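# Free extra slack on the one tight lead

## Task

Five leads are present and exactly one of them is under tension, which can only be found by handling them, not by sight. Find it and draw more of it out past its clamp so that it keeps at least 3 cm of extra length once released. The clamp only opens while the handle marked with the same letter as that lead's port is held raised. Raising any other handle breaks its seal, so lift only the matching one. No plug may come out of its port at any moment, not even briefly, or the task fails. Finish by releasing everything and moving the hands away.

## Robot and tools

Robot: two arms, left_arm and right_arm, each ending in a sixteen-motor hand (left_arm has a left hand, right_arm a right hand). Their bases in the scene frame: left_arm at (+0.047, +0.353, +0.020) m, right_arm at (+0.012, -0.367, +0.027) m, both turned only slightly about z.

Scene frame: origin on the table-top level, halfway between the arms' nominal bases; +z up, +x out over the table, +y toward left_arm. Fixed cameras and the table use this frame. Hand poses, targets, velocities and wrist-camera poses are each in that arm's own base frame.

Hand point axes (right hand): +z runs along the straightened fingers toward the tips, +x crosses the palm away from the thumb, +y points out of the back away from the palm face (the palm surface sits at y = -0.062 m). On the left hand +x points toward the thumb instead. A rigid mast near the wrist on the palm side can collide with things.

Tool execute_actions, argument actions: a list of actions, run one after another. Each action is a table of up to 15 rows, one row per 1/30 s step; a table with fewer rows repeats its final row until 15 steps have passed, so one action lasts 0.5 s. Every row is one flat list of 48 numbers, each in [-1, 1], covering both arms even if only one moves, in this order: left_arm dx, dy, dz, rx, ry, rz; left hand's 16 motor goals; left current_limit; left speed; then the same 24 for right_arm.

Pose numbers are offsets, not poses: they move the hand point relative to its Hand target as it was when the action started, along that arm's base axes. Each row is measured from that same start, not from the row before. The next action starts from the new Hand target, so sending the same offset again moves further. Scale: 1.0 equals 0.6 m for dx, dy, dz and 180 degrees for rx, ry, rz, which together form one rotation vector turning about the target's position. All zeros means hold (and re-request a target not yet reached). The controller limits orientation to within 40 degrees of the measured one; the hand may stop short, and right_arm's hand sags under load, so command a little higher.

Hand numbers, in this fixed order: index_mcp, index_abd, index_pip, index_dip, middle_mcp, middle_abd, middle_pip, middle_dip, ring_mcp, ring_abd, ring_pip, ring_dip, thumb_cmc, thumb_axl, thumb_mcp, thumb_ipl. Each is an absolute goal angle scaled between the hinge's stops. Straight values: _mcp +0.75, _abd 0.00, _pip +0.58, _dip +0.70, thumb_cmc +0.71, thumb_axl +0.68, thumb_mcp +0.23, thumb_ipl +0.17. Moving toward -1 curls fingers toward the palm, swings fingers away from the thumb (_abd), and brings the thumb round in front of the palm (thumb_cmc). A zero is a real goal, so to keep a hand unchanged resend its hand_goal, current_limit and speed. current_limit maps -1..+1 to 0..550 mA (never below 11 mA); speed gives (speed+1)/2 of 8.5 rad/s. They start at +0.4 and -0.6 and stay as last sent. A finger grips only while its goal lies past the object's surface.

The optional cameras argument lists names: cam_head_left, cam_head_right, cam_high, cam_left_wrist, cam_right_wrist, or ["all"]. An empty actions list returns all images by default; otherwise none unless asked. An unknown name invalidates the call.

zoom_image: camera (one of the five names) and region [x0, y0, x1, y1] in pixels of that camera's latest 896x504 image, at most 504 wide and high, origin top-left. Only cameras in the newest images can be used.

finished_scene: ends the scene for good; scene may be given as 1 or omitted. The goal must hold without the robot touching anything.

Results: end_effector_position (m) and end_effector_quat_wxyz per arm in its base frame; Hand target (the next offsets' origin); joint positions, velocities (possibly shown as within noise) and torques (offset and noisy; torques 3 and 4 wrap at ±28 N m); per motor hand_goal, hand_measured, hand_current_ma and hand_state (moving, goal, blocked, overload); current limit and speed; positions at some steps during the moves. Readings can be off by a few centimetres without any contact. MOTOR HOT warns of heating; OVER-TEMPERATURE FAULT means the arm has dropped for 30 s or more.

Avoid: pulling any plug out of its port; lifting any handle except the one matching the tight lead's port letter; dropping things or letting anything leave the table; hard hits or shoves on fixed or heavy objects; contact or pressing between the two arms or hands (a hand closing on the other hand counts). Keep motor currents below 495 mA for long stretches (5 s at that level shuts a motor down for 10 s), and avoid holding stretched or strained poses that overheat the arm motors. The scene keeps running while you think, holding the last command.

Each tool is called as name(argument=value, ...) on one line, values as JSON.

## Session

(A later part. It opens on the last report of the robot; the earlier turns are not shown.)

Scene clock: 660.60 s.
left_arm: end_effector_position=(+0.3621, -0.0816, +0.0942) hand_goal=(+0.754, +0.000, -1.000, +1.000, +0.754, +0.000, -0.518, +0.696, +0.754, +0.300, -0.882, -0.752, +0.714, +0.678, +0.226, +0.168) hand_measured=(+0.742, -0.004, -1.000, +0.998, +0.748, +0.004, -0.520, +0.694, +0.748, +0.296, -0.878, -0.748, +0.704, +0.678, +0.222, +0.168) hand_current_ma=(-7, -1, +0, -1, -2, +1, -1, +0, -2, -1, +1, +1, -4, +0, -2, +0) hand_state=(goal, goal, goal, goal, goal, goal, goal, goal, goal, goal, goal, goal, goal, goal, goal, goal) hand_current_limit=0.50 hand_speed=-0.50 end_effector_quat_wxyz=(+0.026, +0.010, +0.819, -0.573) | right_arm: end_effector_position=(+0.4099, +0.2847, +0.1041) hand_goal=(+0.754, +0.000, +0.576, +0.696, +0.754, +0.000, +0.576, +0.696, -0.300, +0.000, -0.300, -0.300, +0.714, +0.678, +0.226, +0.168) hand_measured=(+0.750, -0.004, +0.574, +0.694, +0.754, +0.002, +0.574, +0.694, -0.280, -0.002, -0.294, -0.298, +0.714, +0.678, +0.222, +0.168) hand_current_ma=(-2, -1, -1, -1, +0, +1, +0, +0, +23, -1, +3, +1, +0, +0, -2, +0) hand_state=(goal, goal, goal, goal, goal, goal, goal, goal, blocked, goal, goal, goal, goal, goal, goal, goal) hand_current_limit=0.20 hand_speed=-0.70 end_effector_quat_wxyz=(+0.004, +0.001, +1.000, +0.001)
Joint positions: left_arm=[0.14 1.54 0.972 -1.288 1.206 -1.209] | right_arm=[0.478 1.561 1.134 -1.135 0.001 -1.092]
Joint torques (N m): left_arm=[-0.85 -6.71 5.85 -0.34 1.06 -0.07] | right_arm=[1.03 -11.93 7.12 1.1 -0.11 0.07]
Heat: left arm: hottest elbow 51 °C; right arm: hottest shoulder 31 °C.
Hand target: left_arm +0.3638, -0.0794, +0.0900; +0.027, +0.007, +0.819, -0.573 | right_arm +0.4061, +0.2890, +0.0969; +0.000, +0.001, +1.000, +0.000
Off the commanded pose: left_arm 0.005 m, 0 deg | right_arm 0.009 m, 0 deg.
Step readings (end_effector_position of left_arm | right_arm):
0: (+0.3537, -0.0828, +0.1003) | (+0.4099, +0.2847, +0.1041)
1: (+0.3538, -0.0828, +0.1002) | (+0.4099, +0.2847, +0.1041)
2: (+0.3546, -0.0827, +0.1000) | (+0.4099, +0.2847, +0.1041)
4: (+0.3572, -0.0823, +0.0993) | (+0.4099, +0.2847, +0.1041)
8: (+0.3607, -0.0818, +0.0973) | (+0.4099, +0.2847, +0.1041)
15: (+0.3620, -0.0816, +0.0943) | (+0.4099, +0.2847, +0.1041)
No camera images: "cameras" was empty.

execute_actions(actions=[[[-0.01,0,-0.016,0,0,0,0.754,0,-1.0,1.0,0.754,0,-0.518,0.696,0.754,0.3,-0.883,-0.753,0.714,0.678,0.226,0.168,0.5,-0.5,0,0,0,0,0,0,0.754,0,0.576,0.696,0.754,0,0.576,0.696,-0.3,0,-0.3,-0.3,0.714,0.678,0.226,0.168,0.2,-0.7]]], cameras=["cam_left_wrist"])

zoom_image(camera="cam_left_wrist", region=[260, 0, 500, 136])

Scene clock: 661.70 s.
left_arm: end_effector_position=(+0.3572, -0.0823, +0.0858) hand_goal=(+0.754, +0.000, -1.000, +1.000, +0.754, +0.000, -0.518, +0.696, +0.754, +0.300, -0.882, -0.752, +0.714, +0.678, +0.226, +0.168) hand_measured=(+0.742, -0.004, -1.000, +0.998, +0.748, +0.004, -0.520, +0.694, +0.748, +0.296, -0.878, -0.748, +0.704, +0.678, +0.222, +0.168) hand_current_ma=(-7, -1, +0, -1, -2, +1, -1, +0, -2, -1, +1, +1, -4, +0, -2, +0) hand_state=(goal, goal, goal, goal, goal, goal, goal, goal, goal, goal, goal, goal, goal, goal, goal, goal) hand_current_limit=0.50 hand_speed=-0.50 end_effector_quat_wxyz=(+0.025, +0.009, +0.819, -0.573) | right_arm: end_effector_position=(+0.4099, +0.2847, +0.1041) hand_goal=(+0.754, +0.000, +0.576, +0.696, +0.754, +0.000, +0.576, +0.696, -0.300, +0.000, -0.300, -0.300, +0.714, +0.678, +0.226, +0.168) hand_measured=(+0.750, -0.004, +0.574, +0.694, +0.754, +0.002, +0.574, +0.694, -0.280, -0.002, -0.294, -0.298, +0.714, +0.678, +0.222, +0.168) hand_current_ma=(-2, -1, -1, -1, +0, +1, +0, +0, +23, -1, +3, +1, +0, +0, -2, +0) hand_state=(goal, goal, goal, goal, goal, goal, goal, goal, blocked, goal, goal, goal, goal, goal, goal, goal) hand_current_limit=0.20 hand_speed=-0.70 end_effector_quat_wxyz=(+0.004, +0.001, +1.000, +0.001)
Joint positions: left_arm=[0.14 1.542 0.948 -1.263 1.206 -1.209] | right_arm=[0.478 1.561 1.134 -1.135 0.001 -1.092]
Joint torques (N m): left_arm=[-0.21 -5.89 5.24 -0.25 1.02 -0.02] | right_arm=[1.03 -11.93 7.12 1.1 -0.11 0.08]
Heat: left arm: hottest elbow 51 °C; right arm: hottest shoulder 31 °C.
Hand target: left_arm +0.3578, -0.0794, +0.0804; +0.027, +0.007, +0.819, -0.573 | right_arm +0.4061, +0.2890, +0.0969; +0.000, +0.001, +1.000, +0.000
Off the commanded pose: left_arm 0.006 m, 0 deg | right_arm 0.009 m, 0 deg.
Step readings (end_effector_position of left_arm | right_arm):
0: (+0.3622, -0.0816, +0.0942) | (+0.4099, +0.2847, +0.1041)
1: (+0.3622, -0.0816, +0.0942) | (+0.4099, +0.2847, +0.1041)
2: (+0.3624, -0.0816, +0.0939) | (+0.4099, +0.2847, +0.1041)
4: (+0.3618, -0.0817, +0.0920) | (+0.4099, +0.2847, +0.1041)
8: (+0.3577, -0.0822, +0.0877) | (+0.4099, +0.2847, +0.1041)
15: (+0.3570, -0.0823, +0.0858) | (+0.4099, +0.2847, +0.1041)
camera_calibration:
cam_left_wrist: T_world_to_cam=[[0.73588, -0.172577, 0.65475, -0.370177], [-0.503723, 0.506662, 0.699684, 0.113472], [-0.452486, -0.844696, 0.285911, 0.192255], [0, 0, 0, 1]] pos_world=[0.416557, 0.0410216, 0.108011]
Images, in order (width x height): cam_left_wrist 896x504.

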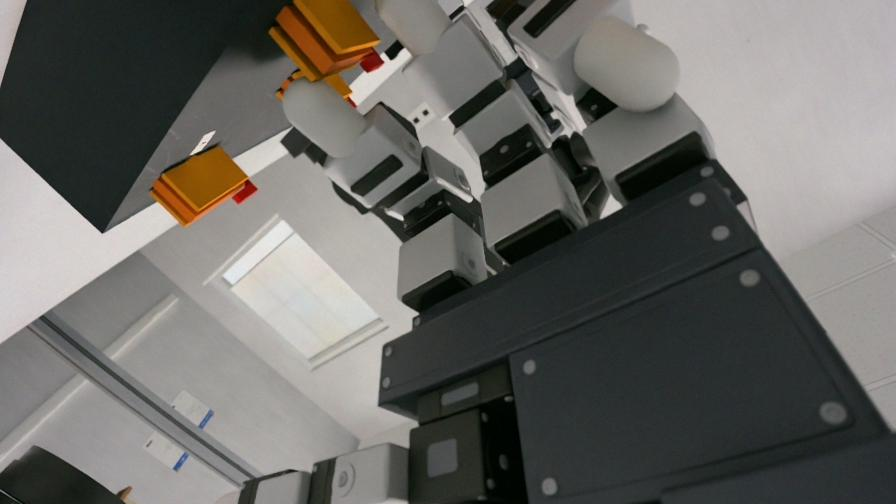

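Scaled by 2.100 from the camera's 896x504 image, which has a finer 1280x720 frame.

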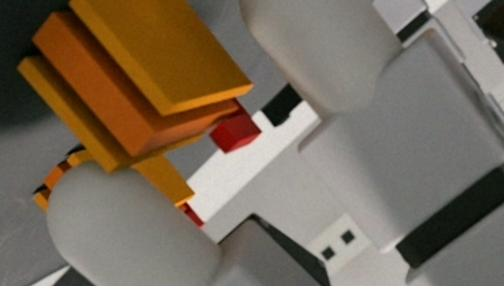

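execute_actions(actions=[[[0.0,0,-0.014,0,0,0,0.754,0,-1.0,1.0,0.754,0,-0.518,0.696,0.754,0.3,-0.883,-0.753,0.714,0.678,0.226,0.168,0.5,-0.5,0,0,0,0,0,0,0.754,0,0.576,0.696,0.754,0,0.576,0.696,-0.3,0,-0.3,-0.3,0.714,0.678,0.226,0.168,0.2,-0.7]]], cameras=[])

Scene clock: 662.67 s.
left_arm: end_effector_position=(+0.3569, -0.0825, +0.0777) hand_goal=(+0.754, +0.000, -1.000, +1.000, +0.754, +0.000, -0.518, +0.696, +0.754, +0.300, -0.882, -0.752, +0.714, +0.678, +0.226, +0.168) hand_measured=(+0.742, -0.004, -1.000, +0.998, +0.750, +0.004, -0.522, +0.694, +0.748, +0.296, -0.878, -0.748, +0.704, +0.678, +0.222, +0.168) hand_current_ma=(-7, -1, +0, -1, -1, +1, -1, +0, -2, -1, +1, +1, -4, +0, -2, +0) hand_state=(goal, goal, goal, goal, goal, goal, goal, goal, goal, goal, goal, goal, goal, goal, goal, goal) hand_current_limit=0.50 hand_speed=-0.50 end_effector_quat_wxyz=(+0.024, +0.009, +0.819, -0.573) | right_arm: end_effector_position=(+0.4099, +0.2847, +0.1041) hand_goal=(+0.754, +0.000, +0.576, +0.696, +0.754, +0.000, +0.576, +0.696, -0.300, +0.000, -0.300, -0.300, +0.714, +0.678, +0.226, +0.168) hand_measured=(+0.750, -0.004, +0.574, +0.694, +0.754, +0.002, +0.574, +0.694, -0.280, -0.002, -0.294, -0.298, +0.714, +0.678, +0.222, +0.168) hand_current_ma=(-2, -1, -1, -1, +0, +1, +0, +0, +23, -1, +3, +1, +0, +0, -2, +0) hand_state=(goal, goal, goal, goal, goal, goal, goal, goal, blocked, goal, goal, goal, goal, goal, goal, goal) hand_current_limit=0.20 hand_speed=-0.70 end_effector_quat_wxyz=(+0.004, +0.001, +1.000, +0.001)
Joint positions: left_arm=[0.14 1.557 0.938 -1.242 1.207 -1.209] | right_arm=[0.478 1.561 1.134 -1.135 0.001 -1.092]
Joint torques (N m): left_arm=[-0.97 -6.48 5.27 -0.14 0.99 -0.03] | right_arm=[1.03 -11.93 7.12 1.1 -0.11 0.07]
Heat: left arm: hottest elbow 51 °C; right arm: hottest shoulder 31 °C.
Hand target: left_arm +0.3578, -0.0794, +0.0721; +0.027, +0.007, +0.819, -0.573 | right_arm +0.4061, +0.2890, +0.0969; +0.000, +0.001, +1.000, +0.000
Off the commanded pose: left_arm 0.007 m, 0 deg | right_arm 0.009 m, 0 deg.
Step readings (end_effector_position of left_arm | right_arm):
0: (+0.3572, -0.0823, +0.0858) | (+0.4099, +0.2847, +0.1041)
1: (+0.3573, -0.0823, +0.0858) | (+0.4099, +0.2847, +0.1041)
2: (+0.3577, -0.0822, +0.0855) | (+0.4099, +0.2847, +0.1041)
4: (+0.3574, -0.0823, +0.0844) | (+0.4099, +0.2847, +0.1041)
8: (+0.3569, -0.0824, +0.0797) | (+0.4099, +0.2847, +0.1041)
15: (+0.3569, -0.0825, +0.0777) | (+0.4099, +0.2847, +0.1041)
No camera images: "cameras" was empty.

execute_actions(actions=[[[0.017,0,0.014,0,0,0,0.754,-0.08,-1.0,1.0,0.754,0.2,-0.518,0.696,0.754,0.5,-0.883,-0.753,0.714,0.678,0.226,0.168,0.5,-0.5,0,0,0,0,0,0,0.754,0,0.576,0.696,0.754,0,0.576,0.696,-0.3,0,-0.3,-0.3,0.714,0.678,0.226,0.168,0.2,-0.7]],[[0.017,0,0.012,0,0,0,0.754,-0.08,-1.0,1.0,0.754,0.3,-0.518,0.696,0.754,0.6,-0.883,-0.753,0.714,0.678,0.226,0.168,0.5,-0.5,0,0,0,0,0,0,0.754,0,0.576,0.696,0.754,0,0.576,0.696,-0.3,0,-0.3,-0.3,0.714,0.678,0.226,0.168,0.2,-0.7]],[[0.01,0,0.006,0,0,0,0.754,-0.08,-1.0,1.0,0.754,0.35,-0.518,0.696,0.754,0.6,-0.883,-0.753,0.714,0.678,0.226,0.168,0.5,-0.5,0,0,0,0,0,0,0.754,0,0.576,0.696,0.754,0,0.576,0.696,-0.3,0,-0.3,-0.3,0.714,0.678,0.226,0.168,0.2,-0.7]]], cameras=["cam_left_wrist"])

zoom_image(camera="cam_left_wrist", region=[260, 0, 500, 136])

Scene clock: 665.07 s.
left_arm: end_effector_position=(+0.3603, -0.0821, +0.0773) hand_goal=(+0.754, -0.080, -1.000, +1.000, +0.754, +0.350, -0.518, +0.696, +0.754, +0.600, -0.882, -0.752, +0.714, +0.678, +0.226, +0.168) hand_measured=(+0.744, -0.074, -0.996, +0.998, +0.758, +0.308, -0.516, +0.696, +0.748, +0.596, -0.878, -0.748, +0.704, +0.678, +0.222, +0.168) hand_current_ma=(-5, +1, +1, +0, +1, -39, +0, +0, -2, -1, +1, +1, -4, +0, -2, +0) hand_state=(goal, goal, goal, goal, goal, blocked, goal, goal, goal, goal, goal, goal, goal, goal, goal, goal) hand_current_limit=0.50 hand_speed=-0.50 end_effector_quat_wxyz=(+0.012, -0.005, +0.818, -0.575) | right_arm: end_effector_position=(+0.4099, +0.2847, +0.1041) hand_goal=(+0.754, +0.000, +0.576, +0.696, +0.754, +0.000, +0.576, +0.696, -0.300, +0.000, -0.300, -0.300, +0.714, +0.678, +0.226, +0.168) hand_measured=(+0.750, -0.004, +0.574, +0.694, +0.754, +0.002, +0.574, +0.694, -0.280, -0.002, -0.294, -0.298, +0.714, +0.678, +0.222, +0.168) hand_current_ma=(-2, -1, -1, -1, +0, +1, +0, +0, +23, -1, +3, +1, +0, +0, -2, +0) hand_state=(goal, goal, goal, goal, goal, goal, goal, goal, blocked, goal, goal, goal, goal, goal, goal, goal) hand_current_limit=0.20 hand_speed=-0.70 end_effector_quat_wxyz=(+0.004, +0.001, +1.000, +0.001)
Joint positions: left_arm=[0.14 1.581 0.961 -1.259 1.208 -1.228] | right_arm=[0.478 1.561 1.134 -1.135 0.001 -1.092]
Joint torques (N m): left_arm=[-1.85 -6.89 10.1 -1.01 1.04 -0.11] | right_arm=[1.08 -11.93 7.13 1.09 -0.11 0.07]
Heat: left arm: hottest elbow 50 °C; right arm: hottest shoulder 31 °C.
Hand target: left_arm +0.3843, -0.0794, +0.0913; +0.027, +0.007, +0.819, -0.573 | right_arm +0.4061, +0.2890, +0.0969; +0.000, +0.001, +1.000, +0.000
Off the commanded pose: left_arm 0.028 m, 2 deg | right_arm 0.009 m, 0 deg.
Step readings (end_effector_position of left_arm | right_arm):
0: (+0.3569, -0.0825, +0.0777) | (+0.4099, +0.2847, +0.1041)
1: (+0.3569, -0.0825, +0.0777) | (+0.4099, +0.2847, +0.1041)
2: (+0.3569, -0.0825, +0.0777) | (+0.4099, +0.2847, +0.1041)
4: (+0.3569, -0.0825, +0.0776) | (+0.4099, +0.2847, +0.1041)
8: (+0.3568, -0.0825, +0.0774) | (+0.4099, +0.2847, +0.1041)
15: (+0.3568, -0.0826, +0.0775) | (+0.4099, +0.2847, +0.1041)
16: (+0.3568, -0.0826, +0.0774) | (+0.4099, +0.2847, +0.1041)
17: (+0.3567, -0.0826, +0.0774) | (+0.4099, +0.2847, +0.1041)
19: (+0.3576, -0.0826, +0.0773) | (+0.4099, +0.2847, +0.1041)
23: (+0.3581, -0.0825, +0.0772) | (+0.4099, +0.2847, +0.1041)
30: (+0.3584, -0.0825, +0.0773) | (+0.4099, +0.2847, +0.1041)
31: (+0.3583, -0.0825, +0.0772) | (+0.4099, +0.2847, +0.1041)
32: (+0.3588, -0.0824, +0.0774) | (+0.4099, +0.2847, +0.1041)
34: (+0.3599, -0.0823, +0.0773) | (+0.4099, +0.2847, +0.1041)
38: (+0.3603, -0.0822, +0.0772) | (+0.4099, +0.2847, +0.1041)
45: (+0.3602, -0.0821, +0.0772) | (+0.4099, +0.2847, +0.1041)
camera_calibration:
cam_left_wrist: T_world_to_cam=[[0.761729, -0.163882, 0.626827, -0.373342], [-0.480145, 0.506789, 0.715978, 0.111126], [-0.435005, -0.846349, 0.307349, 0.188245], [0, 0, 0, 1]] pos_world=[0.41963, 0.04182, 0.0966]
Images, in order (width x height): cam_left_wrist 896x504.

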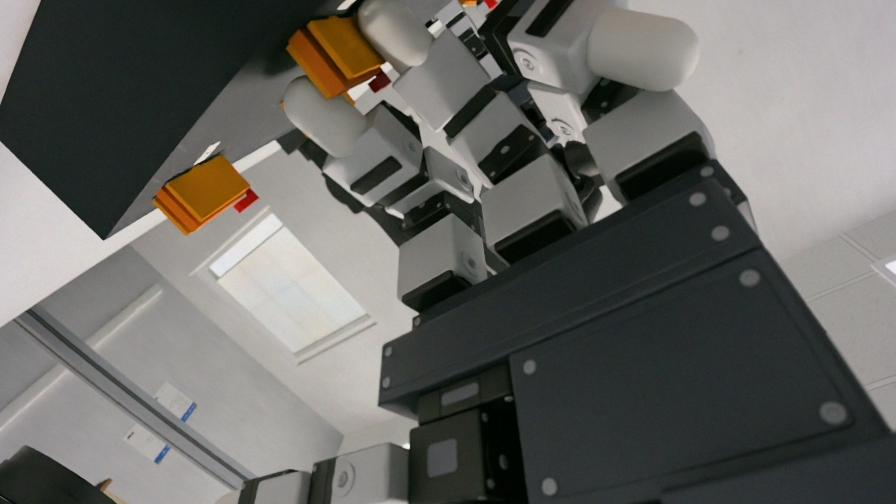

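Scaled by 2.100 from the camera's 896x504 image, which has a finer 1280x720 frame.

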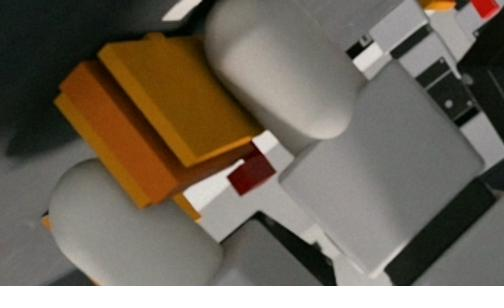

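execute_actions(actions=[[[0.004,0,0.004,0,0,0,0.754,-0.08,-1.0,1.0,0.754,1.0,-0.518,0.696,0.754,1.0,-0.883,-0.753,0.714,0.678,0.226,0.168,0.77,-0.5,0,0,0,0,0,0,0.754,0,0.576,0.696,0.754,0,0.576,0.696,-0.3,0,-0.3,-0.3,0.714,0.678,0.226,0.168,0.2,-0.7]]], cameras=["cam_left_wrist"])

zoom_image(camera="cam_left_wrist", region=[260, 0, 500, 136])

Scene clock: 666.17 s.
left_arm: end_effector_position=(+0.3611, -0.0830, +0.0768) hand_goal=(+0.754, -0.080, -1.000, +1.000, +0.754, +1.000, -0.518, +0.696, +0.754, +1.000, -0.882, -0.752, +0.714, +0.678, +0.226, +0.168) hand_measured=(+0.744, -0.074, -1.000, +0.986, +0.768, +0.456, -0.524, +0.694, +0.748, +0.996, -0.878, -0.748, +0.704, +0.678, +0.222, +0.168) hand_current_ma=(-5, +1, +0, -8, +10, -487, -1, +0, -2, -1, +1, +1, -4, +0, -2, +0) hand_state=(goal, goal, goal, goal, goal, blocked, goal, goal, goal, goal, goal, goal, goal, goal, goal, goal) hand_current_limit=0.77 hand_speed=-0.50 end_effector_quat_wxyz=(+0.009, -0.005, +0.818, -0.575) | right_arm: end_effector_position=(+0.4099, +0.2847, +0.1041) hand_goal=(+0.754, +0.000, +0.576, +0.696, +0.754, +0.000, +0.576, +0.696, -0.300, +0.000, -0.300, -0.300, +0.714, +0.678, +0.226, +0.168) hand_measured=(+0.750, -0.004, +0.574, +0.694, +0.754, +0.002, +0.574, +0.694, -0.280, -0.002, -0.294, -0.298, +0.714, +0.678, +0.222, +0.168) hand_current_ma=(-2, -1, -1, -1, +0, +1, +0, +0, +23, -1, +3, +1, +0, +0, -2, +0) hand_state=(goal, goal, goal, goal, goal, goal, goal, goal, blocked, goal, goal, goal, goal, goal, goal, goal) hand_current_limit=0.20 hand_speed=-0.70 end_effector_quat_wxyz=(+0.004, +0.001, +1.000, +0.001)
Joint positions: left_arm=[0.137 1.586 0.966 -1.261 1.208 -1.231] | right_arm=[0.478 1.561 1.134 -1.135 0.001 -1.092]
Joint torques (N m): left_arm=[-1.08 -7.77 10.56 -1.32 1.05 -0.16] | right_arm=[1.03 -11.87 7.13 1.1 -0.11 0.07]
Heat: left arm: hottest elbow 51 °C; right arm: hottest shoulder 31 °C.
Hand target: left_arm +0.3867, -0.0794, +0.0937; +0.027, +0.007, +0.819, -0.573 | right_arm +0.4061, +0.2890, +0.0969; +0.000, +0.001, +1.000, +0.000
Off the commanded pose: left_arm 0.031 m, 3 deg | right_arm 0.009 m, 0 deg.
Step readings (end_effector_position of left_arm | right_arm):
0: (+0.3603, -0.0821, +0.0773) | (+0.4099, +0.2847, +0.1041)
1: (+0.3603, -0.0821, +0.0773) | (+0.4099, +0.2847, +0.1041)
2: (+0.3603, -0.0820, +0.0773) | (+0.4099, +0.2847, +0.1041)
4: (+0.3607, -0.0821, +0.0773) | (+0.4099, +0.2847, +0.1041)
8: (+0.3610, -0.0829, +0.0767) | (+0.4099, +0.2847, +0.1041)
15: (+0.3611, -0.0830, +0.0768) | (+0.4099, +0.2847, +0.1041)
camera_calibration:
cam_left_wrist: T_world_to_cam=[[0.764608, -0.16556, 0.622868, -0.374618], [-0.475237, 0.507981, 0.718405, 0.110437], [-0.435344, -0.845308, 0.309726, 0.187909], [0, 0, 0, 1]] pos_world=[0.420725, 0.0407191, 0.0957984]
Images, in order (width x height): cam_left_wrist 896x504.

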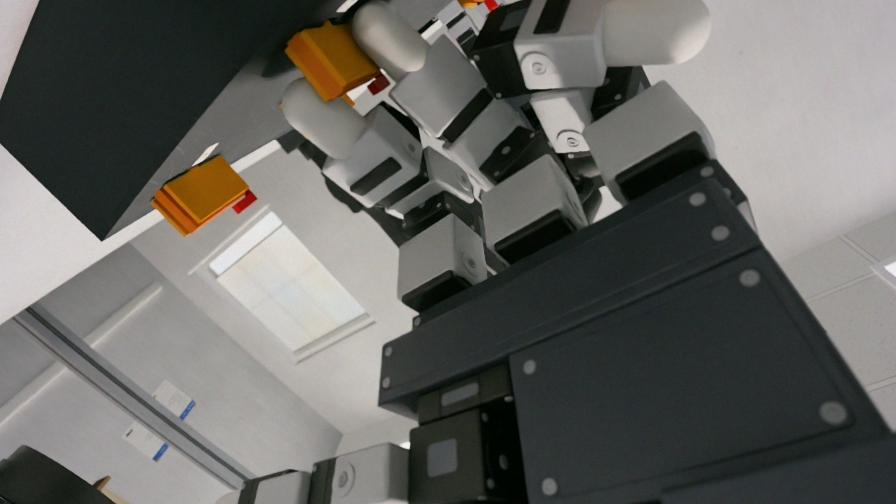

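Scaled by 2.100 from the camera's 896x504 image, which has a finer 1280x720 frame.

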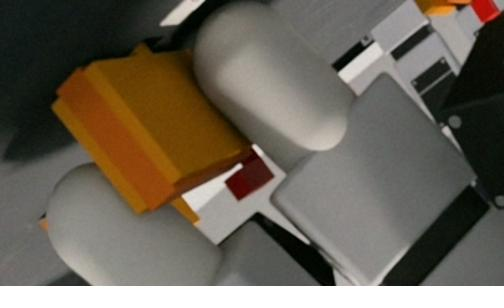

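execute_actions(actions=[[[0.0,0,0.0,0,0,0,0.754,-0.15,-1.0,1.0,0.754,1.0,-0.518,0.696,0.754,0.2,-0.883,-0.753,0.714,0.678,0.226,0.168,0.77,-0.5,0,0,0,0,0,0,0.754,0,0.576,0.696,0.754,0,0.576,0.696,-0.3,0,-0.3,-0.3,0.714,0.678,0.226,0.168,0.2,-0.7]],[[0.0,0,0.0,0,0,0,0.754,-0.15,-1.0,1.0,0.754,1.0,-0.518,0.696,0.754,0.2,-0.518,0.04,0.714,0.678,0.226,0.168,0.77,-0.3,0,0,0,0,0,0,0.754,0,0.576,0.696,0.754,0,0.576,0.696,-0.3,0,-0.3,-0.3,0.714,0.678,0.226,0.168,0.2,-0.7]],[[0.0,0,0.0,0,0,0,0.754,-0.15,-1.0,1.0,0.754,1.0,-0.518,0.696,0.754,1.0,-0.518,0.04,0.714,0.678,0.226,0.168,0.77,-0.5,0,0,0,0,0,0,0.754,0,0.576,0.696,0.754,0,0.576,0.696,-0.3,0,-0.3,-0.3,0.714,0.678,0.226,0.168,0.2,-0.7]]], cameras=["cam_left_wrist"])

zoom_image(camera="cam_left_wrist", region=[260, 0, 500, 136])

Scene clock: 669.47 s.
left_arm: end_effector_position=(+0.3610, -0.0838, +0.0766) hand_goal=(+0.754, -0.150, -1.000, +1.000, +0.754, +1.000, -0.518, +0.696, +0.754, +1.000, -0.518, +0.040, +0.714, +0.678, +0.226, +0.168) hand_measured=(+0.744, -0.118, -1.000, +0.982, +0.772, +0.466, -0.534, +0.692, +0.754, +0.692, -0.524, +0.038, +0.704, +0.678, +0.222, +0.168) hand_current_ma=(-6, +24, +0, -12, +14, -487, -10, -1, +0, -487, -2, -1, -4, +0, -2, +0) hand_state=(goal, blocked, goal, goal, goal, blocked, goal, goal, goal, blocked, goal, goal, goal, goal, goal, goal) hand_current_limit=0.77 hand_speed=-0.50 end_effector_quat_wxyz=(+0.008, -0.005, +0.818, -0.575) | right_arm: end_effector_position=(+0.4099, +0.2847, +0.1041) hand_goal=(+0.754, +0.000, +0.576, +0.696, +0.754, +0.000, +0.576, +0.696, -0.300, +0.000, -0.300, -0.300, +0.714, +0.678, +0.226, +0.168) hand_measured=(+0.750, -0.004, +0.574, +0.694, +0.754, +0.002, +0.574, +0.694, -0.280, -0.002, -0.294, -0.298, +0.714, +0.678, +0.222, +0.168) hand_current_ma=(-2, -1, -1, -1, +0, +1, +0, +0, +23, -1, +3, +1, +0, +0, -2, +0) hand_state=(goal, goal, goal, goal, goal, goal, goal, goal, blocked, goal, goal, goal, goal, goal, goal, goal) hand_current_limit=0.20 hand_speed=-0.70 end_effector_quat_wxyz=(+0.004, +0.001, +1.000, +0.001)
Joint positions: left_arm=[0.135 1.587 0.966 -1.261 1.208 -1.232] | right_arm=[0.478 1.561 1.134 -1.135 0.001 -1.092]
Joint torques (N m): left_arm=[-1.26 -7.53 10.37 -1.33 1.08 -0.12] | right_arm=[0.97 -11.93 7.13 1.09 -0.11 0.07]
Heat: left arm: hottest elbow 50 °C; right arm: hottest shoulder 31 °C.
Hand target: left_arm +0.3866, -0.0794, +0.0936; +0.027, +0.007, +0.819, -0.573 | right_arm +0.4061, +0.2890, +0.0969; +0.000, +0.001, +1.000, +0.000
Off the commanded pose: left_arm 0.031 m, 3 deg | right_arm 0.009 m, 0 deg.
Step readings (end_effector_position of left_arm | right_arm):
0: (+0.3611, -0.0830, +0.0768) | (+0.4099, +0.2847, +0.1041)
1: (+0.3611, -0.0830, +0.0768) | (+0.4099, +0.2847, +0.1041)
2: (+0.3611, -0.0830, +0.0768) | (+0.4099, +0.2847, +0.1041)
4: (+0.3610, -0.0833, +0.0767) | (+0.4099, +0.2847, +0.1041)
8: (+0.3610, -0.0833, +0.0767) | (+0.4099, +0.2847, +0.1041)
15: (+0.3610, -0.0833, +0.0767) | (+0.4099, +0.2847, +0.1041)
16: (+0.3610, -0.0833, +0.0767) | (+0.4099, +0.2847, +0.1041)
17: (+0.3610, -0.0833, +0.0767) | (+0.4099, +0.2847, +0.1041)
19: (+0.3610, -0.0833, +0.0767) | (+0.4099, +0.2847, +0.1041)
23: (+0.3610, -0.0833, +0.0767) | (+0.4099, +0.2847, +0.1041)
30: (+0.3610, -0.0833, +0.0767) | (+0.4099, +0.2847, +0.1041)
31: (+0.3610, -0.0833, +0.0767) | (+0.4099, +0.2847, +0.1041)
32: (+0.3610, -0.0833, +0.0767) | (+0.4099, +0.2847, +0.1041)
34: (+0.3610, -0.0833, +0.0767) | (+0.4099, +0.2847, +0.1041)
38: (+0.3610, -0.0833, +0.0767) | (+0.4099, +0.2847, +0.1041)
45: (+0.3610, -0.0838, +0.0766) | (+0.4099, +0.2847, +0.1041)
camera_calibration:
cam_left_wrist: T_world_to_cam=[[0.764948, -0.16715, 0.622026, -0.374731], [-0.473338, 0.509063, 0.718892, 0.110316], [-0.436813, -0.844343, 0.310289, 0.187853], [0, 0, 0, 1]] pos_world=[0.420923, 0.0398183, 0.0954981]
Images, in order (width x height): cam_left_wrist 896x504.

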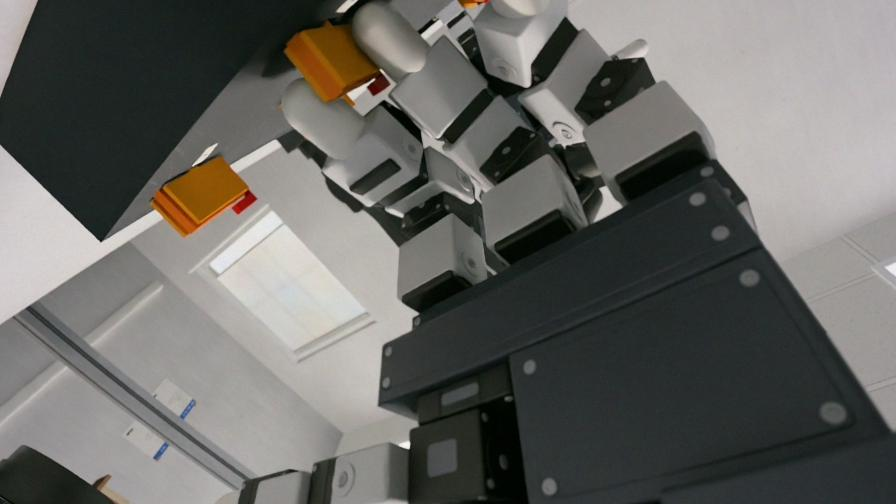

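Scaled by 2.100 from the camera's 896x504 image, which has a finer 1280x720 frame.

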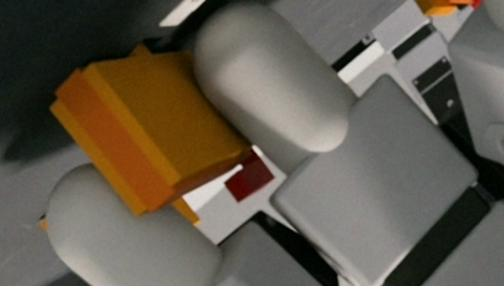

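execute_actions(actions=[[[0.0,0,0.0,0,0,0,0.754,-0.05,-1.0,1.0,0.754,0.1,-0.518,0.696,0.754,0.2,-0.518,0.04,0.714,0.678,0.226,0.168,0.5,-0.3,0,0,0,0,0,0,0.754,0,0.576,0.696,0.754,0,0.576,0.696,-0.3,0,-0.3,-0.3,0.714,0.678,0.226,0.168,0.2,-0.7]],[[-0.006,0.011,0.004,0,0,0,0.754,-0.05,-0.941,1.0,0.754,0.1,-0.445,0.696,0.754,0.2,-0.518,0.04,0.714,0.678,0.226,0.168,0.5,-0.3,0,0,0,0,0,0,0.754,0,0.576,0.696,0.754,0,0.576,0.696,-0.3,0,-0.3,-0.3,0.714,0.678,0.226,0.168,0.2,-0.7]]], cameras=["cam_left_wrist"])

zoom_image(camera="cam_left_wrist", region=[260, 0, 500, 136])

Scene clock: 672.93 s.
left_arm: end_effector_position=(+0.3572, -0.0796, +0.0808) hand_goal=(+0.754, -0.050, -0.940, +1.000, +0.754, +0.100, -0.444, +0.696, +0.754, +0.200, -0.518, +0.040, +0.714, +0.678, +0.226, +0.168) hand_measured=(+0.738, -0.048, -0.938, +0.998, +0.744, +0.104, -0.448, +0.694, +0.750, +0.204, -0.520, +0.038, +0.704, +0.678, +0.222, +0.168) hand_current_ma=(-10, +0, +0, +0, -6, +1, -1, +0, -1, +0, +0, -1, -4, +0, -1, +0) hand_state=(goal, goal, goal, goal, goal, goal, goal, goal, goal, goal, goal, goal, goal, goal, goal, goal) hand_current_limit=0.50 hand_speed=-0.30 end_effector_quat_wxyz=(+0.001, -0.008, +0.819, -0.574) | right_arm: end_effector_position=(+0.4099, +0.2847, +0.1041) hand_goal=(+0.754, +0.000, +0.576, +0.696, +0.754, +0.000, +0.576, +0.696, -0.300, +0.000, -0.300, -0.300, +0.714, +0.678, +0.226, +0.168) hand_measured=(+0.750, -0.004, +0.574, +0.694, +0.754, +0.002, +0.574, +0.694, -0.280, -0.002, -0.294, -0.298, +0.714, +0.678, +0.222, +0.168) hand_current_ma=(-2, -1, -1, -1, +0, +1, +0, +0, +23, -1, +3, +1, +0, +0, -2, +0) hand_state=(goal, goal, goal, goal, goal, goal, goal, goal, blocked, goal, goal, goal, goal, goal, goal, goal) hand_current_limit=0.20 hand_speed=-0.70 end_effector_quat_wxyz=(+0.004, +0.001, +1.000, +0.001)
Joint positions: left_arm=[0.145 1.587 0.976 -1.314 1.199 -1.203] | right_arm=[0.478 1.561 1.134 -1.135 0.001 -1.092]
Joint torques (N m): left_arm=[-0.5 -7.65 9.85 -1.16 1.14 0.03] | right_arm=[0.97 -11.87 7.13 1.09 -0.11 0.08]
Heat: left arm: hottest elbow 50 °C; right arm: hottest shoulder 31 °C.
Hand target: left_arm +0.3830, -0.0727, +0.0961; +0.027, +0.007, +0.819, -0.573 | right_arm +0.4061, +0.2890, +0.0969; +0.000, +0.001, +1.000, +0.000
Off the commanded pose: left_arm 0.031 m, 4 deg | right_arm 0.009 m, 0 deg.
Step readings (end_effector_position of left_arm | right_arm):
0: (+0.3610, -0.0838, +0.0766) | (+0.4099, +0.2847, +0.1041)
1: (+0.3610, -0.0838, +0.0766) | (+0.4099, +0.2847, +0.1041)
2: (+0.3611, -0.0838, +0.0767) | (+0.4099, +0.2847, +0.1041)
4: (+0.3607, -0.0836, +0.0771) | (+0.4099, +0.2847, +0.1041)
8: (+0.3585, -0.0835, +0.0781) | (+0.4099, +0.2847, +0.1041)
15: (+0.3586, -0.0834, +0.0782) | (+0.4099, +0.2847, +0.1041)
16: (+0.3584, -0.0835, +0.0782) | (+0.4099, +0.2847, +0.1041)
17: (+0.3583, -0.0835, +0.0788) | (+0.4099, +0.2847, +0.1041)
19: (+0.3575, -0.0819, +0.0799) | (+0.4099, +0.2847, +0.1041)
23: (+0.3571, -0.0798, +0.0806) | (+0.4099, +0.2847, +0.1041)
30: (+0.3572, -0.0796, +0.0808) | (+0.4099, +0.2847, +0.1041)
camera_calibration:
cam_left_wrist: T_world_to_cam=[[0.774519, -0.170314, 0.609191, -0.376366], [-0.460496, 0.508444, 0.727618, 0.0980452], [-0.433663, -0.844084, 0.31537, 0.186913], [0, 0, 0, 1]] pos_world=[0.417709, 0.0438195, 0.0989921]
Images, in order (width x height): cam_left_wrist 896x504.

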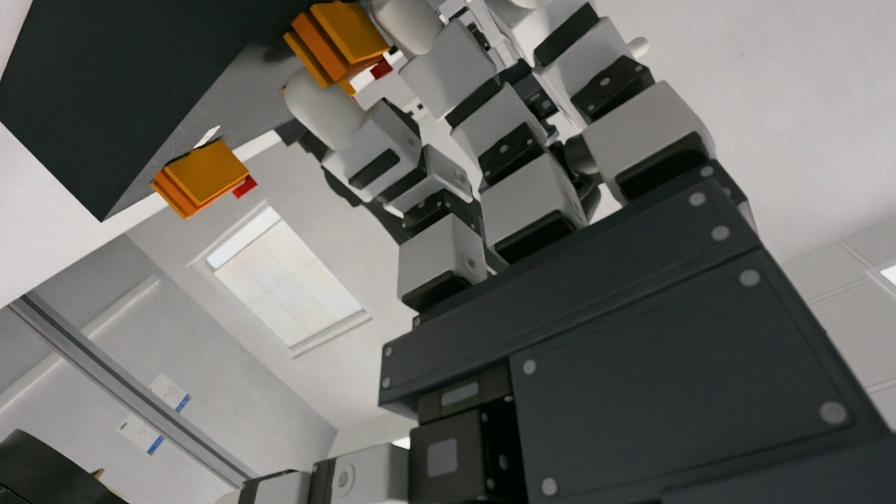

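Scaled by 2.100 from the camera's 896x504 image, which has a finer 1280x720 frame.

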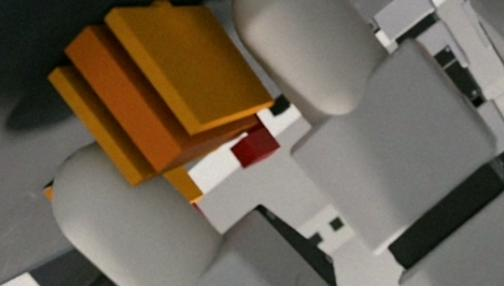

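execute_actions(actions=[[[0,0.003,-0.002,0,0,0,0.754,-0.08,-0.941,1.0,0.754,0.28,-0.445,0.696,0.754,0.2,-0.518,0.04,0.714,0.678,0.226,0.168,0.5,-0.3,0,0,0,0,0,0,0.754,0,0.576,0.696,0.754,0,0.576,0.696,-0.3,0,-0.3,-0.3,0.714,0.678,0.226,0.168,0.2,-0.7]],[[0.004,0,0,0,0,0,0.754,-0.08,-0.941,1.0,0.754,0.32,-0.445,0.696,0.754,0.2,-0.518,0.04,0.714,0.678,0.226,0.168,0.5,-0.3,0,0,0,0,0,0,0.754,0,0.576,0.696,0.754,0,0.576,0.696,-0.3,0,-0.3,-0.3,0.714,0.678,0.226,0.168,0.2,-0.7]]], cameras=["cam_left_wrist"])

zoom_image(camera="cam_left_wrist", region=[260, 0, 500, 136])

Scene clock: 676.70 s.
left_arm: end_effector_position=(+0.3602, -0.0788, +0.0810) hand_goal=(+0.754, -0.080, -0.940, +1.000, +0.754, +0.320, -0.444, +0.696, +0.754, +0.200, -0.518, +0.040, +0.714, +0.678, +0.226, +0.168) hand_measured=(+0.744, -0.066, -0.936, +1.000, +0.750, +0.262, -0.442, +0.696, +0.750, +0.202, -0.520, +0.038, +0.704, +0.678, +0.222, +0.168) hand_current_ma=(-5, +6, +1, +0, -1, -67, +1, +0, -1, +0, +0, -1, -4, +0, -1, +0) hand_state=(goal, goal, goal, goal, goal, blocked, goal, goal, goal, goal, goal, goal, goal, goal, goal, goal) hand_current_limit=0.50 hand_speed=-0.30 end_effector_quat_wxyz=(+0.005, -0.003, +0.819, -0.574) | right_arm: end_effector_position=(+0.4099, +0.2847, +0.1041) hand_goal=(+0.754, +0.000, +0.576, +0.696, +0.754, +0.000, +0.576, +0.696, -0.300, +0.000, -0.300, -0.300, +0.714, +0.678, +0.226, +0.168) hand_measured=(+0.750, -0.004, +0.574, +0.694, +0.754, +0.002, +0.574, +0.694, -0.280, -0.002, -0.294, -0.298, +0.714, +0.678, +0.222, +0.168) hand_current_ma=(-2, -1, -1, -1, +0, +1, +0, +0, +23, -1, +3, +1, +0, +0, -2, +0) hand_state=(goal, goal, goal, goal, goal, goal, goal, goal, blocked, goal, goal, goal, goal, goal, goal, goal) hand_current_limit=0.20 hand_speed=-0.70 end_effector_quat_wxyz=(+0.004, +0.001, +1.000, +0.001)
Joint positions: left_arm=[0.146 1.591 0.982 -1.318 1.199 -1.187] | right_arm=[0.478 1.561 1.134 -1.135 0.001 -1.092]
Joint torques (N m): left_arm=[-0.32 -6.71 10.19 -1.28 1.15 0] | right_arm=[1.03 -11.93 7.13 1.1 -0.11 0.08]
Heat: left arm: hottest elbow 50 °C; right arm: hottest shoulder 31 °C.
Hand target: left_arm +0.3854, -0.0709, +0.0949; +0.027, +0.007, +0.819, -0.573 | right_arm +0.4061, +0.2890, +0.0969; +0.000, +0.001, +1.000, +0.000
Off the commanded pose: left_arm 0.030 m, 3 deg | right_arm 0.009 m, 0 deg.
Step readings (end_effector_position of left_arm | right_arm):
0: (+0.3573, -0.0796, +0.0808) | (+0.4099, +0.2847, +0.1041)
1: (+0.3573, -0.0796, +0.0808) | (+0.4099, +0.2847, +0.1041)
2: (+0.3571, -0.0796, +0.0809) | (+0.4099, +0.2847, +0.1041)
4: (+0.3581, -0.0794, +0.0810) | (+0.4099, +0.2847, +0.1041)
8: (+0.3591, -0.0791, +0.0812) | (+0.4099, +0.2847, +0.1041)
15: (+0.3593, -0.0789, +0.0811) | (+0.4099, +0.2847, +0.1041)
16: (+0.3593, -0.0789, +0.0811) | (+0.4099, +0.2847, +0.1041)
17: (+0.3593, -0.0789, +0.0811) | (+0.4099, +0.2847, +0.1041)
19: (+0.3599, -0.0788, +0.0811) | (+0.4099, +0.2847, +0.1041)
23: (+0.3602, -0.0788, +0.0810) | (+0.4099, +0.2847, +0.1041)
30: (+0.3602, -0.0788, +0.0810) | (+0.4099, +0.2847, +0.1041)
camera_calibration:
cam_left_wrist: T_world_to_cam=[[0.765971, -0.173698, 0.618965, -0.376589], [-0.467605, 0.510193, 0.721837, 0.10198], [-0.441173, -0.842337, 0.309571, 0.192157], [0, 0, 0, 1]] pos_world=[0.420918, 0.0444184, 0.099996]
Images, in order (width x height): cam_left_wrist 896x504.

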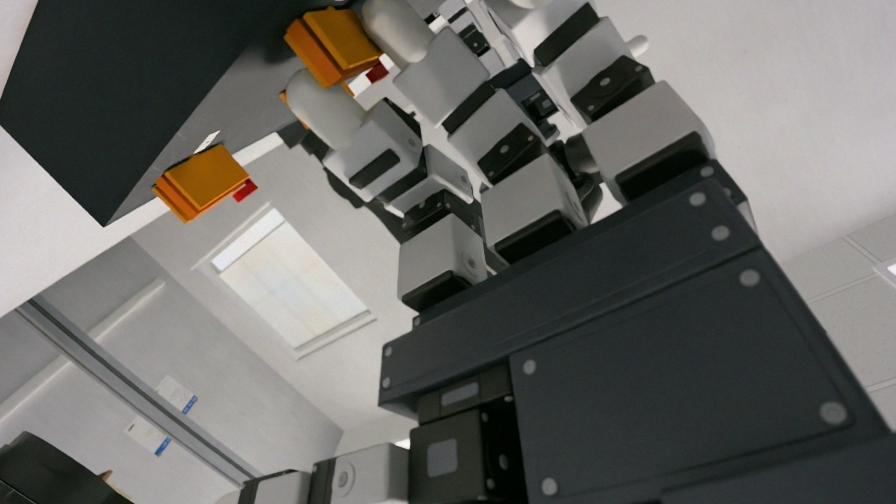

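Scaled by 2.100 from the camera's 896x504 image, which has a finer 1280x720 frame.

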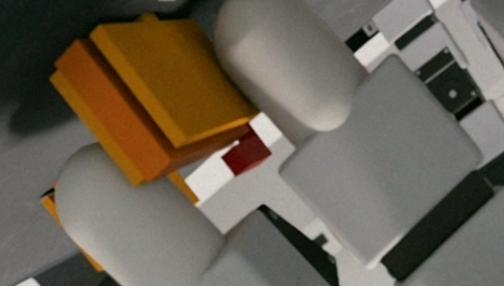

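execute_actions(actions=[[[0.006,0.002,0.0,0,0,0,0.754,-0.10,-0.941,1.0,0.754,0.5,-0.445,0.696,0.754,0.5,-0.518,0.04,0.714,0.678,0.226,0.168,0.77,-0.4,0,0,0,0,0,0,0.754,0,0.576,0.696,0.754,0,0.576,0.696,-0.3,0,-0.3,-0.3,0.714,0.678,0.226,0.168,0.2,-0.7]],[[0,0,0,0,0,0,0.754,-0.12,-0.941,1.0,0.754,1.0,-0.445,0.696,0.754,1.0,-0.518,0.04,0.714,0.678,0.226,0.168,0.77,-0.4,0,0,0,0,0,0,0.754,0,0.576,0.696,0.754,0,0.576,0.696,-0.3,0,-0.3,-0.3,0.714,0.678,0.226,0.168,0.2,-0.7]]], cameras=["cam_left_wrist"])

zoom_image(camera="cam_left_wrist", region=[260, 0, 500, 136])

Scene clock: 678.47 s.
left_arm: end_effector_position=(+0.3612, -0.0794, +0.0795) hand_goal=(+0.754, -0.120, -0.940, +1.000, +0.754, +1.000, -0.444, +0.696, +0.754, +1.000, -0.518, +0.040, +0.714, +0.678, +0.226, +0.168) hand_measured=(+0.754, -0.078, -0.956, +0.994, +0.768, +0.376, -0.458, +0.696, +0.756, +0.646, -0.522, +0.038, +0.704, +0.678, +0.222, +0.168) hand_current_ma=(+0, +40, -10, -2, +8, -487, -8, +0, +0, -487, -1, -1, -4, +0, -1, +0) hand_state=(goal, blocked, goal, goal, goal, blocked, goal, goal, goal, blocked, goal, goal, goal, goal, goal, goal) hand_current_limit=0.77 hand_speed=-0.40 end_effector_quat_wxyz=(+0.000, -0.007, +0.817, -0.577) | right_arm: end_effector_position=(+0.4099, +0.2847, +0.1041) hand_goal=(+0.754, +0.000, +0.576, +0.696, +0.754, +0.000, +0.576, +0.696, -0.300, +0.000, -0.300, -0.300, +0.714, +0.678, +0.226, +0.168) hand_measured=(+0.750, -0.004, +0.574, +0.694, +0.754, +0.002, +0.574, +0.694, -0.280, -0.002, -0.294, -0.298, +0.714, +0.678, +0.222, +0.168) hand_current_ma=(-2, -1, -1, -1, +0, +1, +0, +0, +23, -1, +3, +1, +0, +0, -2, +0) hand_state=(goal, goal, goal, goal, goal, goal, goal, goal, blocked, goal, goal, goal, goal, goal, goal, goal) hand_current_limit=0.20 hand_speed=-0.70 end_effector_quat_wxyz=(+0.004, +0.001, +1.000, +0.001)
Joint positions: left_arm=[0.146 1.604 0.989 -1.326 1.204 -1.186] | right_arm=[0.478 1.561 1.134 -1.135 0.001 -1.092]
Joint torques (N m): left_arm=[-0.03 -7.3 10.29 -1.14 0.91 0.04] | right_arm=[1.03 -11.87 7.15 1.09 -0.11 0.08]
Heat: left arm: hottest elbow 50 °C; right arm: hottest shoulder 31 °C.
Hand target: left_arm +0.3892, -0.0697, +0.0950; +0.028, +0.007, +0.819, -0.573 | right_arm +0.4061, +0.2890, +0.0969; +0.000, +0.001, +1.000, +0.000
Off the commanded pose: left_arm 0.033 m, 4 deg | right_arm 0.009 m, 0 deg.
Step readings (end_effector_position of left_arm | right_arm):
0: (+0.3602, -0.0788, +0.0810) | (+0.4099, +0.2847, +0.1041)
1: (+0.3601, -0.0788, +0.0809) | (+0.4099, +0.2847, +0.1041)
2: (+0.3603, -0.0788, +0.0810) | (+0.4099, +0.2847, +0.1041)
4: (+0.3608, -0.0788, +0.0804) | (+0.4099, +0.2847, +0.1041)
8: (+0.3608, -0.0789, +0.0800) | (+0.4099, +0.2847, +0.1041)
15: (+0.3609, -0.0788, +0.0802) | (+0.4099, +0.2847, +0.1041)
16: (+0.3609, -0.0789, +0.0801) | (+0.4099, +0.2847, +0.1041)
17: (+0.3609, -0.0789, +0.0801) | (+0.4099, +0.2847, +0.1041)
19: (+0.3611, -0.0790, +0.0800) | (+0.4099, +0.2847, +0.1041)
23: (+0.3612, -0.0794, +0.0795) | (+0.4099, +0.2847, +0.1041)
30: (+0.3612, -0.0794, +0.0795) | (+0.4099, +0.2847, +0.1041)
camera_calibration:
cam_left_wrist: T_world_to_cam=[[0.773905, -0.168288, 0.610532, -0.378345], [-0.459313, 0.514562, 0.724056, 0.101029], [-0.436007, -0.840776, 0.320925, 0.189908], [0, 0, 0, 1]] pos_world=[0.422008, 0.0440132, 0.0968947]
Images, in order (width x height): cam_left_wrist 896x504.

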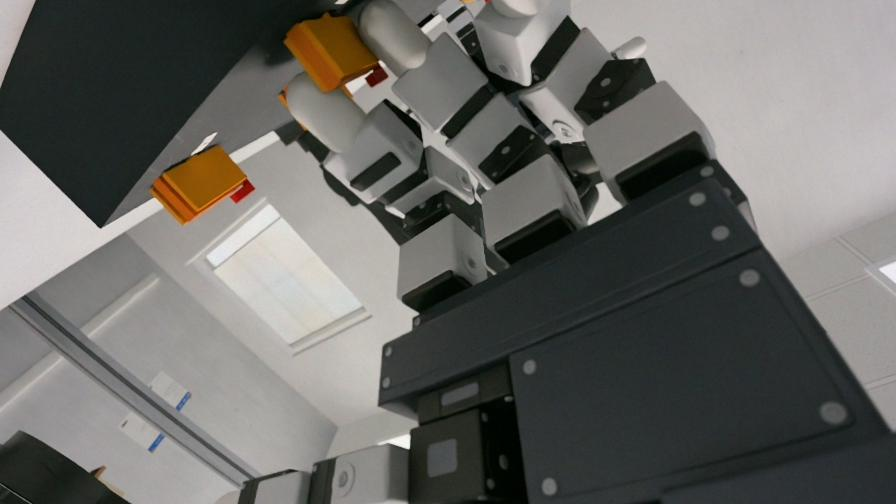

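Scaled by 2.100 from the camera's 896x504 image, which has a finer 1280x720 frame.

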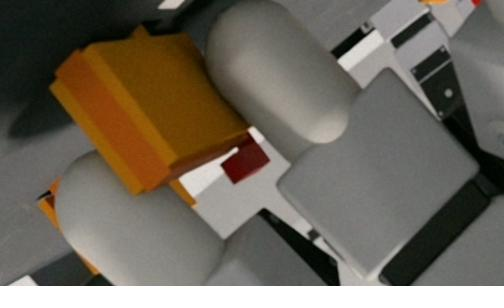

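execute_actions(actions=[[[0.008,0.002,0.012,0,0,0,0.754,-0.12,-0.941,1.0,0.754,1.0,-0.445,0.696,0.754,1.0,-0.518,0.04,0.714,0.678,0.226,0.168,0.77,-0.4,0,0,0,0,0,0,0.754,0,0.576,0.696,0.754,0,0.576,0.696,-0.3,0,-0.3,-0.3,0.714,0.678,0.226,0.168,0.2,-0.7]]], cameras=["cam_left_wrist"])

zoom_image(camera="cam_left_wrist", region=[260, 0, 500, 136])

Scene clock: 679.53 s.
left_arm: end_effector_position=(+0.3615, -0.0791, +0.0797) hand_goal=(+0.754, -0.120, -0.940, +1.000, +0.754, +1.000, -0.444, +0.696, +0.754, +1.000, -0.518, +0.040, +0.714, +0.678, +0.226, +0.168) hand_measured=(+0.754, -0.078, -0.954, +0.994, +0.768, +0.376, -0.458, +0.696, +0.758, +0.646, -0.522, +0.038, +0.704, +0.678, +0.222, +0.168) hand_current_ma=(+0, +40, -8, -2, +10, -487, -8, +0, +1, -487, -1, -1, -4, +0, -1, +0) hand_state=(goal, blocked, goal, goal, goal, blocked, goal, goal, goal, blocked, goal, goal, goal, goal, goal, goal) hand_current_limit=0.77 hand_speed=-0.40 end_effector_quat_wxyz=(-0.005, -0.010, +0.817, -0.577) | right_arm: end_effector_position=(+0.4099, +0.2847, +0.1041) hand_goal=(+0.754, +0.000, +0.576, +0.696, +0.754, +0.000, +0.576, +0.696, -0.300, +0.000, -0.300, -0.300, +0.714, +0.678, +0.226, +0.168) hand_measured=(+0.750, -0.004, +0.574, +0.694, +0.754, +0.002, +0.574, +0.694, -0.280, -0.002, -0.294, -0.298, +0.714, +0.678, +0.222, +0.168) hand_current_ma=(-2, -1, -1, -1, +0, +1, +0, +0, +23, -1, +3, +1, +0, +0, -2, +0) hand_state=(goal, goal, goal, goal, goal, goal, goal, goal, blocked, goal, goal, goal, goal, goal, goal, goal) hand_current_limit=0.20 hand_speed=-0.70 end_effector_quat_wxyz=(+0.004, +0.001, +1.000, +0.001)
Joint positions: left_arm=[0.146 1.612 0.997 -1.339 1.202 -1.185] | right_arm=[0.478 1.561 1.134 -1.135 0.001 -1.092]
Joint torques (N m): left_arm=[0.62 -8.06 11.25 -1.58 0.95 0.02] | right_arm=[1.08 -11.93 7.12 1.1 -0.11 0.08]
Heat: left arm: hottest elbow 50 °C; right arm: hottest shoulder 31 °C.
Hand target: left_arm +0.3938, -0.0685, +0.1021; +0.027, +0.007, +0.819, -0.573 | right_arm +0.4061, +0.2890, +0.0969; +0.000, +0.001, +1.000, +0.000
Off the commanded pose: left_arm 0.041 m, 4 deg | right_arm 0.009 m, 0 deg.
Step readings (end_effector_position of left_arm | right_arm):
0: (+0.3612, -0.0794, +0.0795) | (+0.4099, +0.2847, +0.1041)
1: (+0.3612, -0.0794, +0.0795) | (+0.4099, +0.2847, +0.1041)
2: (+0.3613, -0.0794, +0.0797) | (+0.4099, +0.2847, +0.1041)
4: (+0.3614, -0.0793, +0.0797) | (+0.4099, +0.2847, +0.1041)
8: (+0.3615, -0.0792, +0.0797) | (+0.4099, +0.2847, +0.1041)
15: (+0.3616, -0.0791, +0.0797) | (+0.4099, +0.2847, +0.1041)
camera_calibration:
cam_left_wrist: T_world_to_cam=[[0.781006, -0.168939, 0.60124, -0.380477], [-0.450134, 0.515062, 0.729445, 0.0972143], [-0.432908, -0.84034, 0.326221, 0.188688], [0, 0, 0, 1]] pos_world=[0.422598, 0.0442129, 0.0962911]
Images, in order (width x height): cam_left_wrist 896x504.

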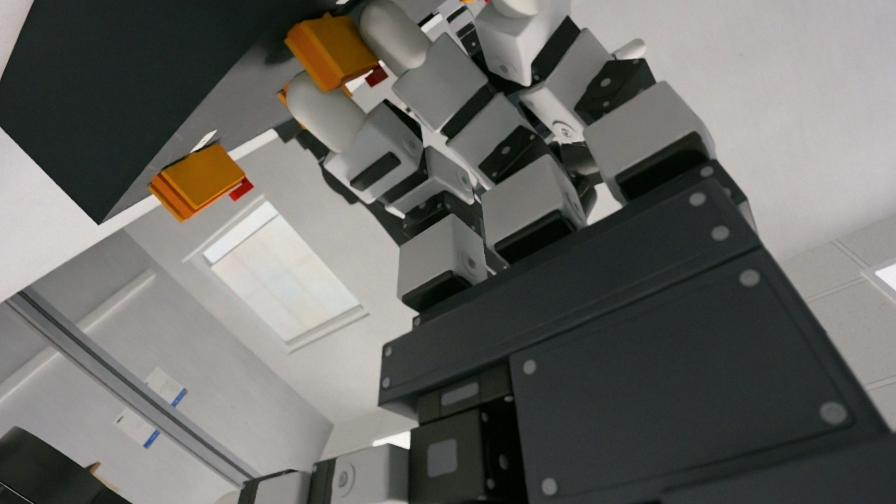

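Scaled by 2.100 from the camera's 896x504 image, which has a finer 1280x720 frame.

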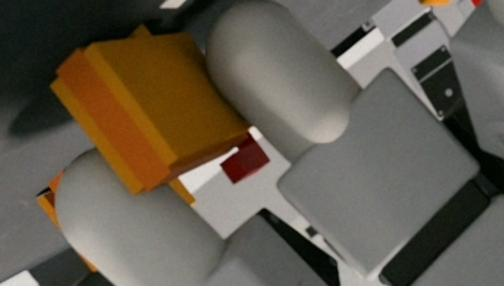

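execute_actions(actions=[[[0.008,0.002,0.012,0,0,0,0.754,-0.12,-0.941,1.0,0.754,1.0,-0.445,0.696,0.754,1.0,-0.518,0.04,0.714,0.678,0.226,0.168,0.77,-0.4,0,0,0,0,0,0,0.754,0,0.576,0.696,0.754,0,0.576,0.696,-0.3,0,-0.3,-0.3,0.714,0.678,0.226,0.168,0.2,-0.7]]], cameras=["cam_left_wrist"])

zoom_image(camera="cam_left_wrist", region=[260, 0, 500, 136])

Scene clock: 680.70 s.
left_arm: end_effector_position=(+0.3620, -0.0780, +0.0805) hand_goal=(+0.754, -0.120, -0.940, +1.000, +0.754, +1.000, -0.444, +0.696, +0.754, +1.000, -0.518, +0.040, +0.714, +0.678, +0.226, +0.168) hand_measured=(+0.752, -0.078, -0.940, +0.994, +0.772, +0.376, -0.458, +0.696, +0.762, +0.646, -0.522, +0.038, +0.704, +0.678, +0.222, +0.168) hand_current_ma=(+0, +40, +0, -2, +14, -487, -8, +0, +3, -487, -1, -1, -4, +0, -1, +0) hand_state=(goal, blocked, goal, goal, goal, blocked, goal, goal, goal, blocked, goal, goal, goal, goal, goal, goal) hand_current_limit=0.77 hand_speed=-0.40 end_effector_quat_wxyz=(-0.011, -0.012, +0.818, -0.575) | right_arm: end_effector_position=(+0.4099, +0.2847, +0.1041) hand_goal=(+0.754, +0.000, +0.576, +0.696, +0.754, +0.000, +0.576, +0.696, -0.300, +0.000, -0.300, -0.300, +0.714, +0.678, +0.226, +0.168) hand_measured=(+0.750, -0.004, +0.574, +0.694, +0.754, +0.002, +0.574, +0.694, -0.280, -0.002, -0.294, -0.298, +0.714, +0.678, +0.222, +0.168) hand_current_ma=(-2, -1, -1, -1, +0, +1, +0, +0, +23, -1, +3, +1, +0, +0, -2, +0) hand_state=(goal, goal, goal, goal, goal, goal, goal, goal, blocked, goal, goal, goal, goal, goal, goal, goal) hand_current_limit=0.20 hand_speed=-0.70 end_effector_quat_wxyz=(+0.004, +0.001, +1.000, +0.001)
Joint positions: left_arm=[0.146 1.62 1.009 -1.359 1.196 -1.18] | right_arm=[0.478 1.561 1.134 -1.135 0.001 -1.092]
Joint torques (N m): left_arm=[0.09 -9.05 12.11 -1.98 1.2 -0.05] | right_arm=[1.03 -11.87 7.13 1.09 -0.11 0.07]
Heat: left arm: hottest elbow 51 °C; right arm: hottest shoulder 31 °C.
Hand target: left_arm +0.3987, -0.0673, +0.1093; +0.027, +0.007, +0.819, -0.573 | right_arm +0.4061, +0.2890, +0.0969; +0.000, +0.001, +1.000, +0.000
Off the commanded pose: left_arm 0.048 m, 5 deg | right_arm 0.009 m, 0 deg.
Step readings (end_effector_position of left_arm | right_arm):
0: (+0.3615, -0.0791, +0.0797) | (+0.4099, +0.2847, +0.1041)
1: (+0.3616, -0.0791, +0.0798) | (+0.4099, +0.2847, +0.1041)
2: (+0.3616, -0.0790, +0.0798) | (+0.4099, +0.2847, +0.1041)
4: (+0.3618, -0.0784, +0.0803) | (+0.4099, +0.2847, +0.1041)
8: (+0.3619, -0.0781, +0.0805) | (+0.4099, +0.2847, +0.1041)
15: (+0.3619, -0.0781, +0.0805) | (+0.4099, +0.2847, +0.1041)
camera_calibration:
cam_left_wrist: T_world_to_cam=[[0.787031, -0.174697, 0.591661, -0.383149], [-0.439581, 0.514097, 0.736528, 0.091809], [-0.432841, -0.839753, 0.327817, 0.189399], [0, 0, 0, 1]] pos_world=[0.423887, 0.0449148, 0.0969863]
Images, in order (width x height): cam_left_wrist 896x504.

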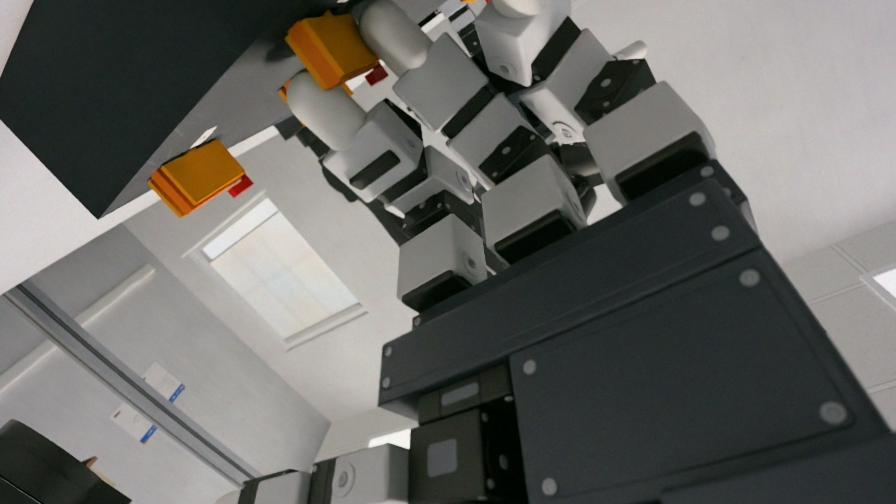

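Scaled by 2.100 from the camera's 896x504 image, which has a finer 1280x720 frame.

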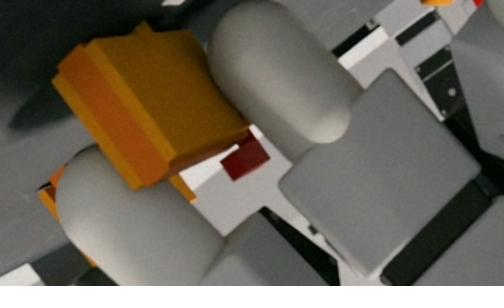

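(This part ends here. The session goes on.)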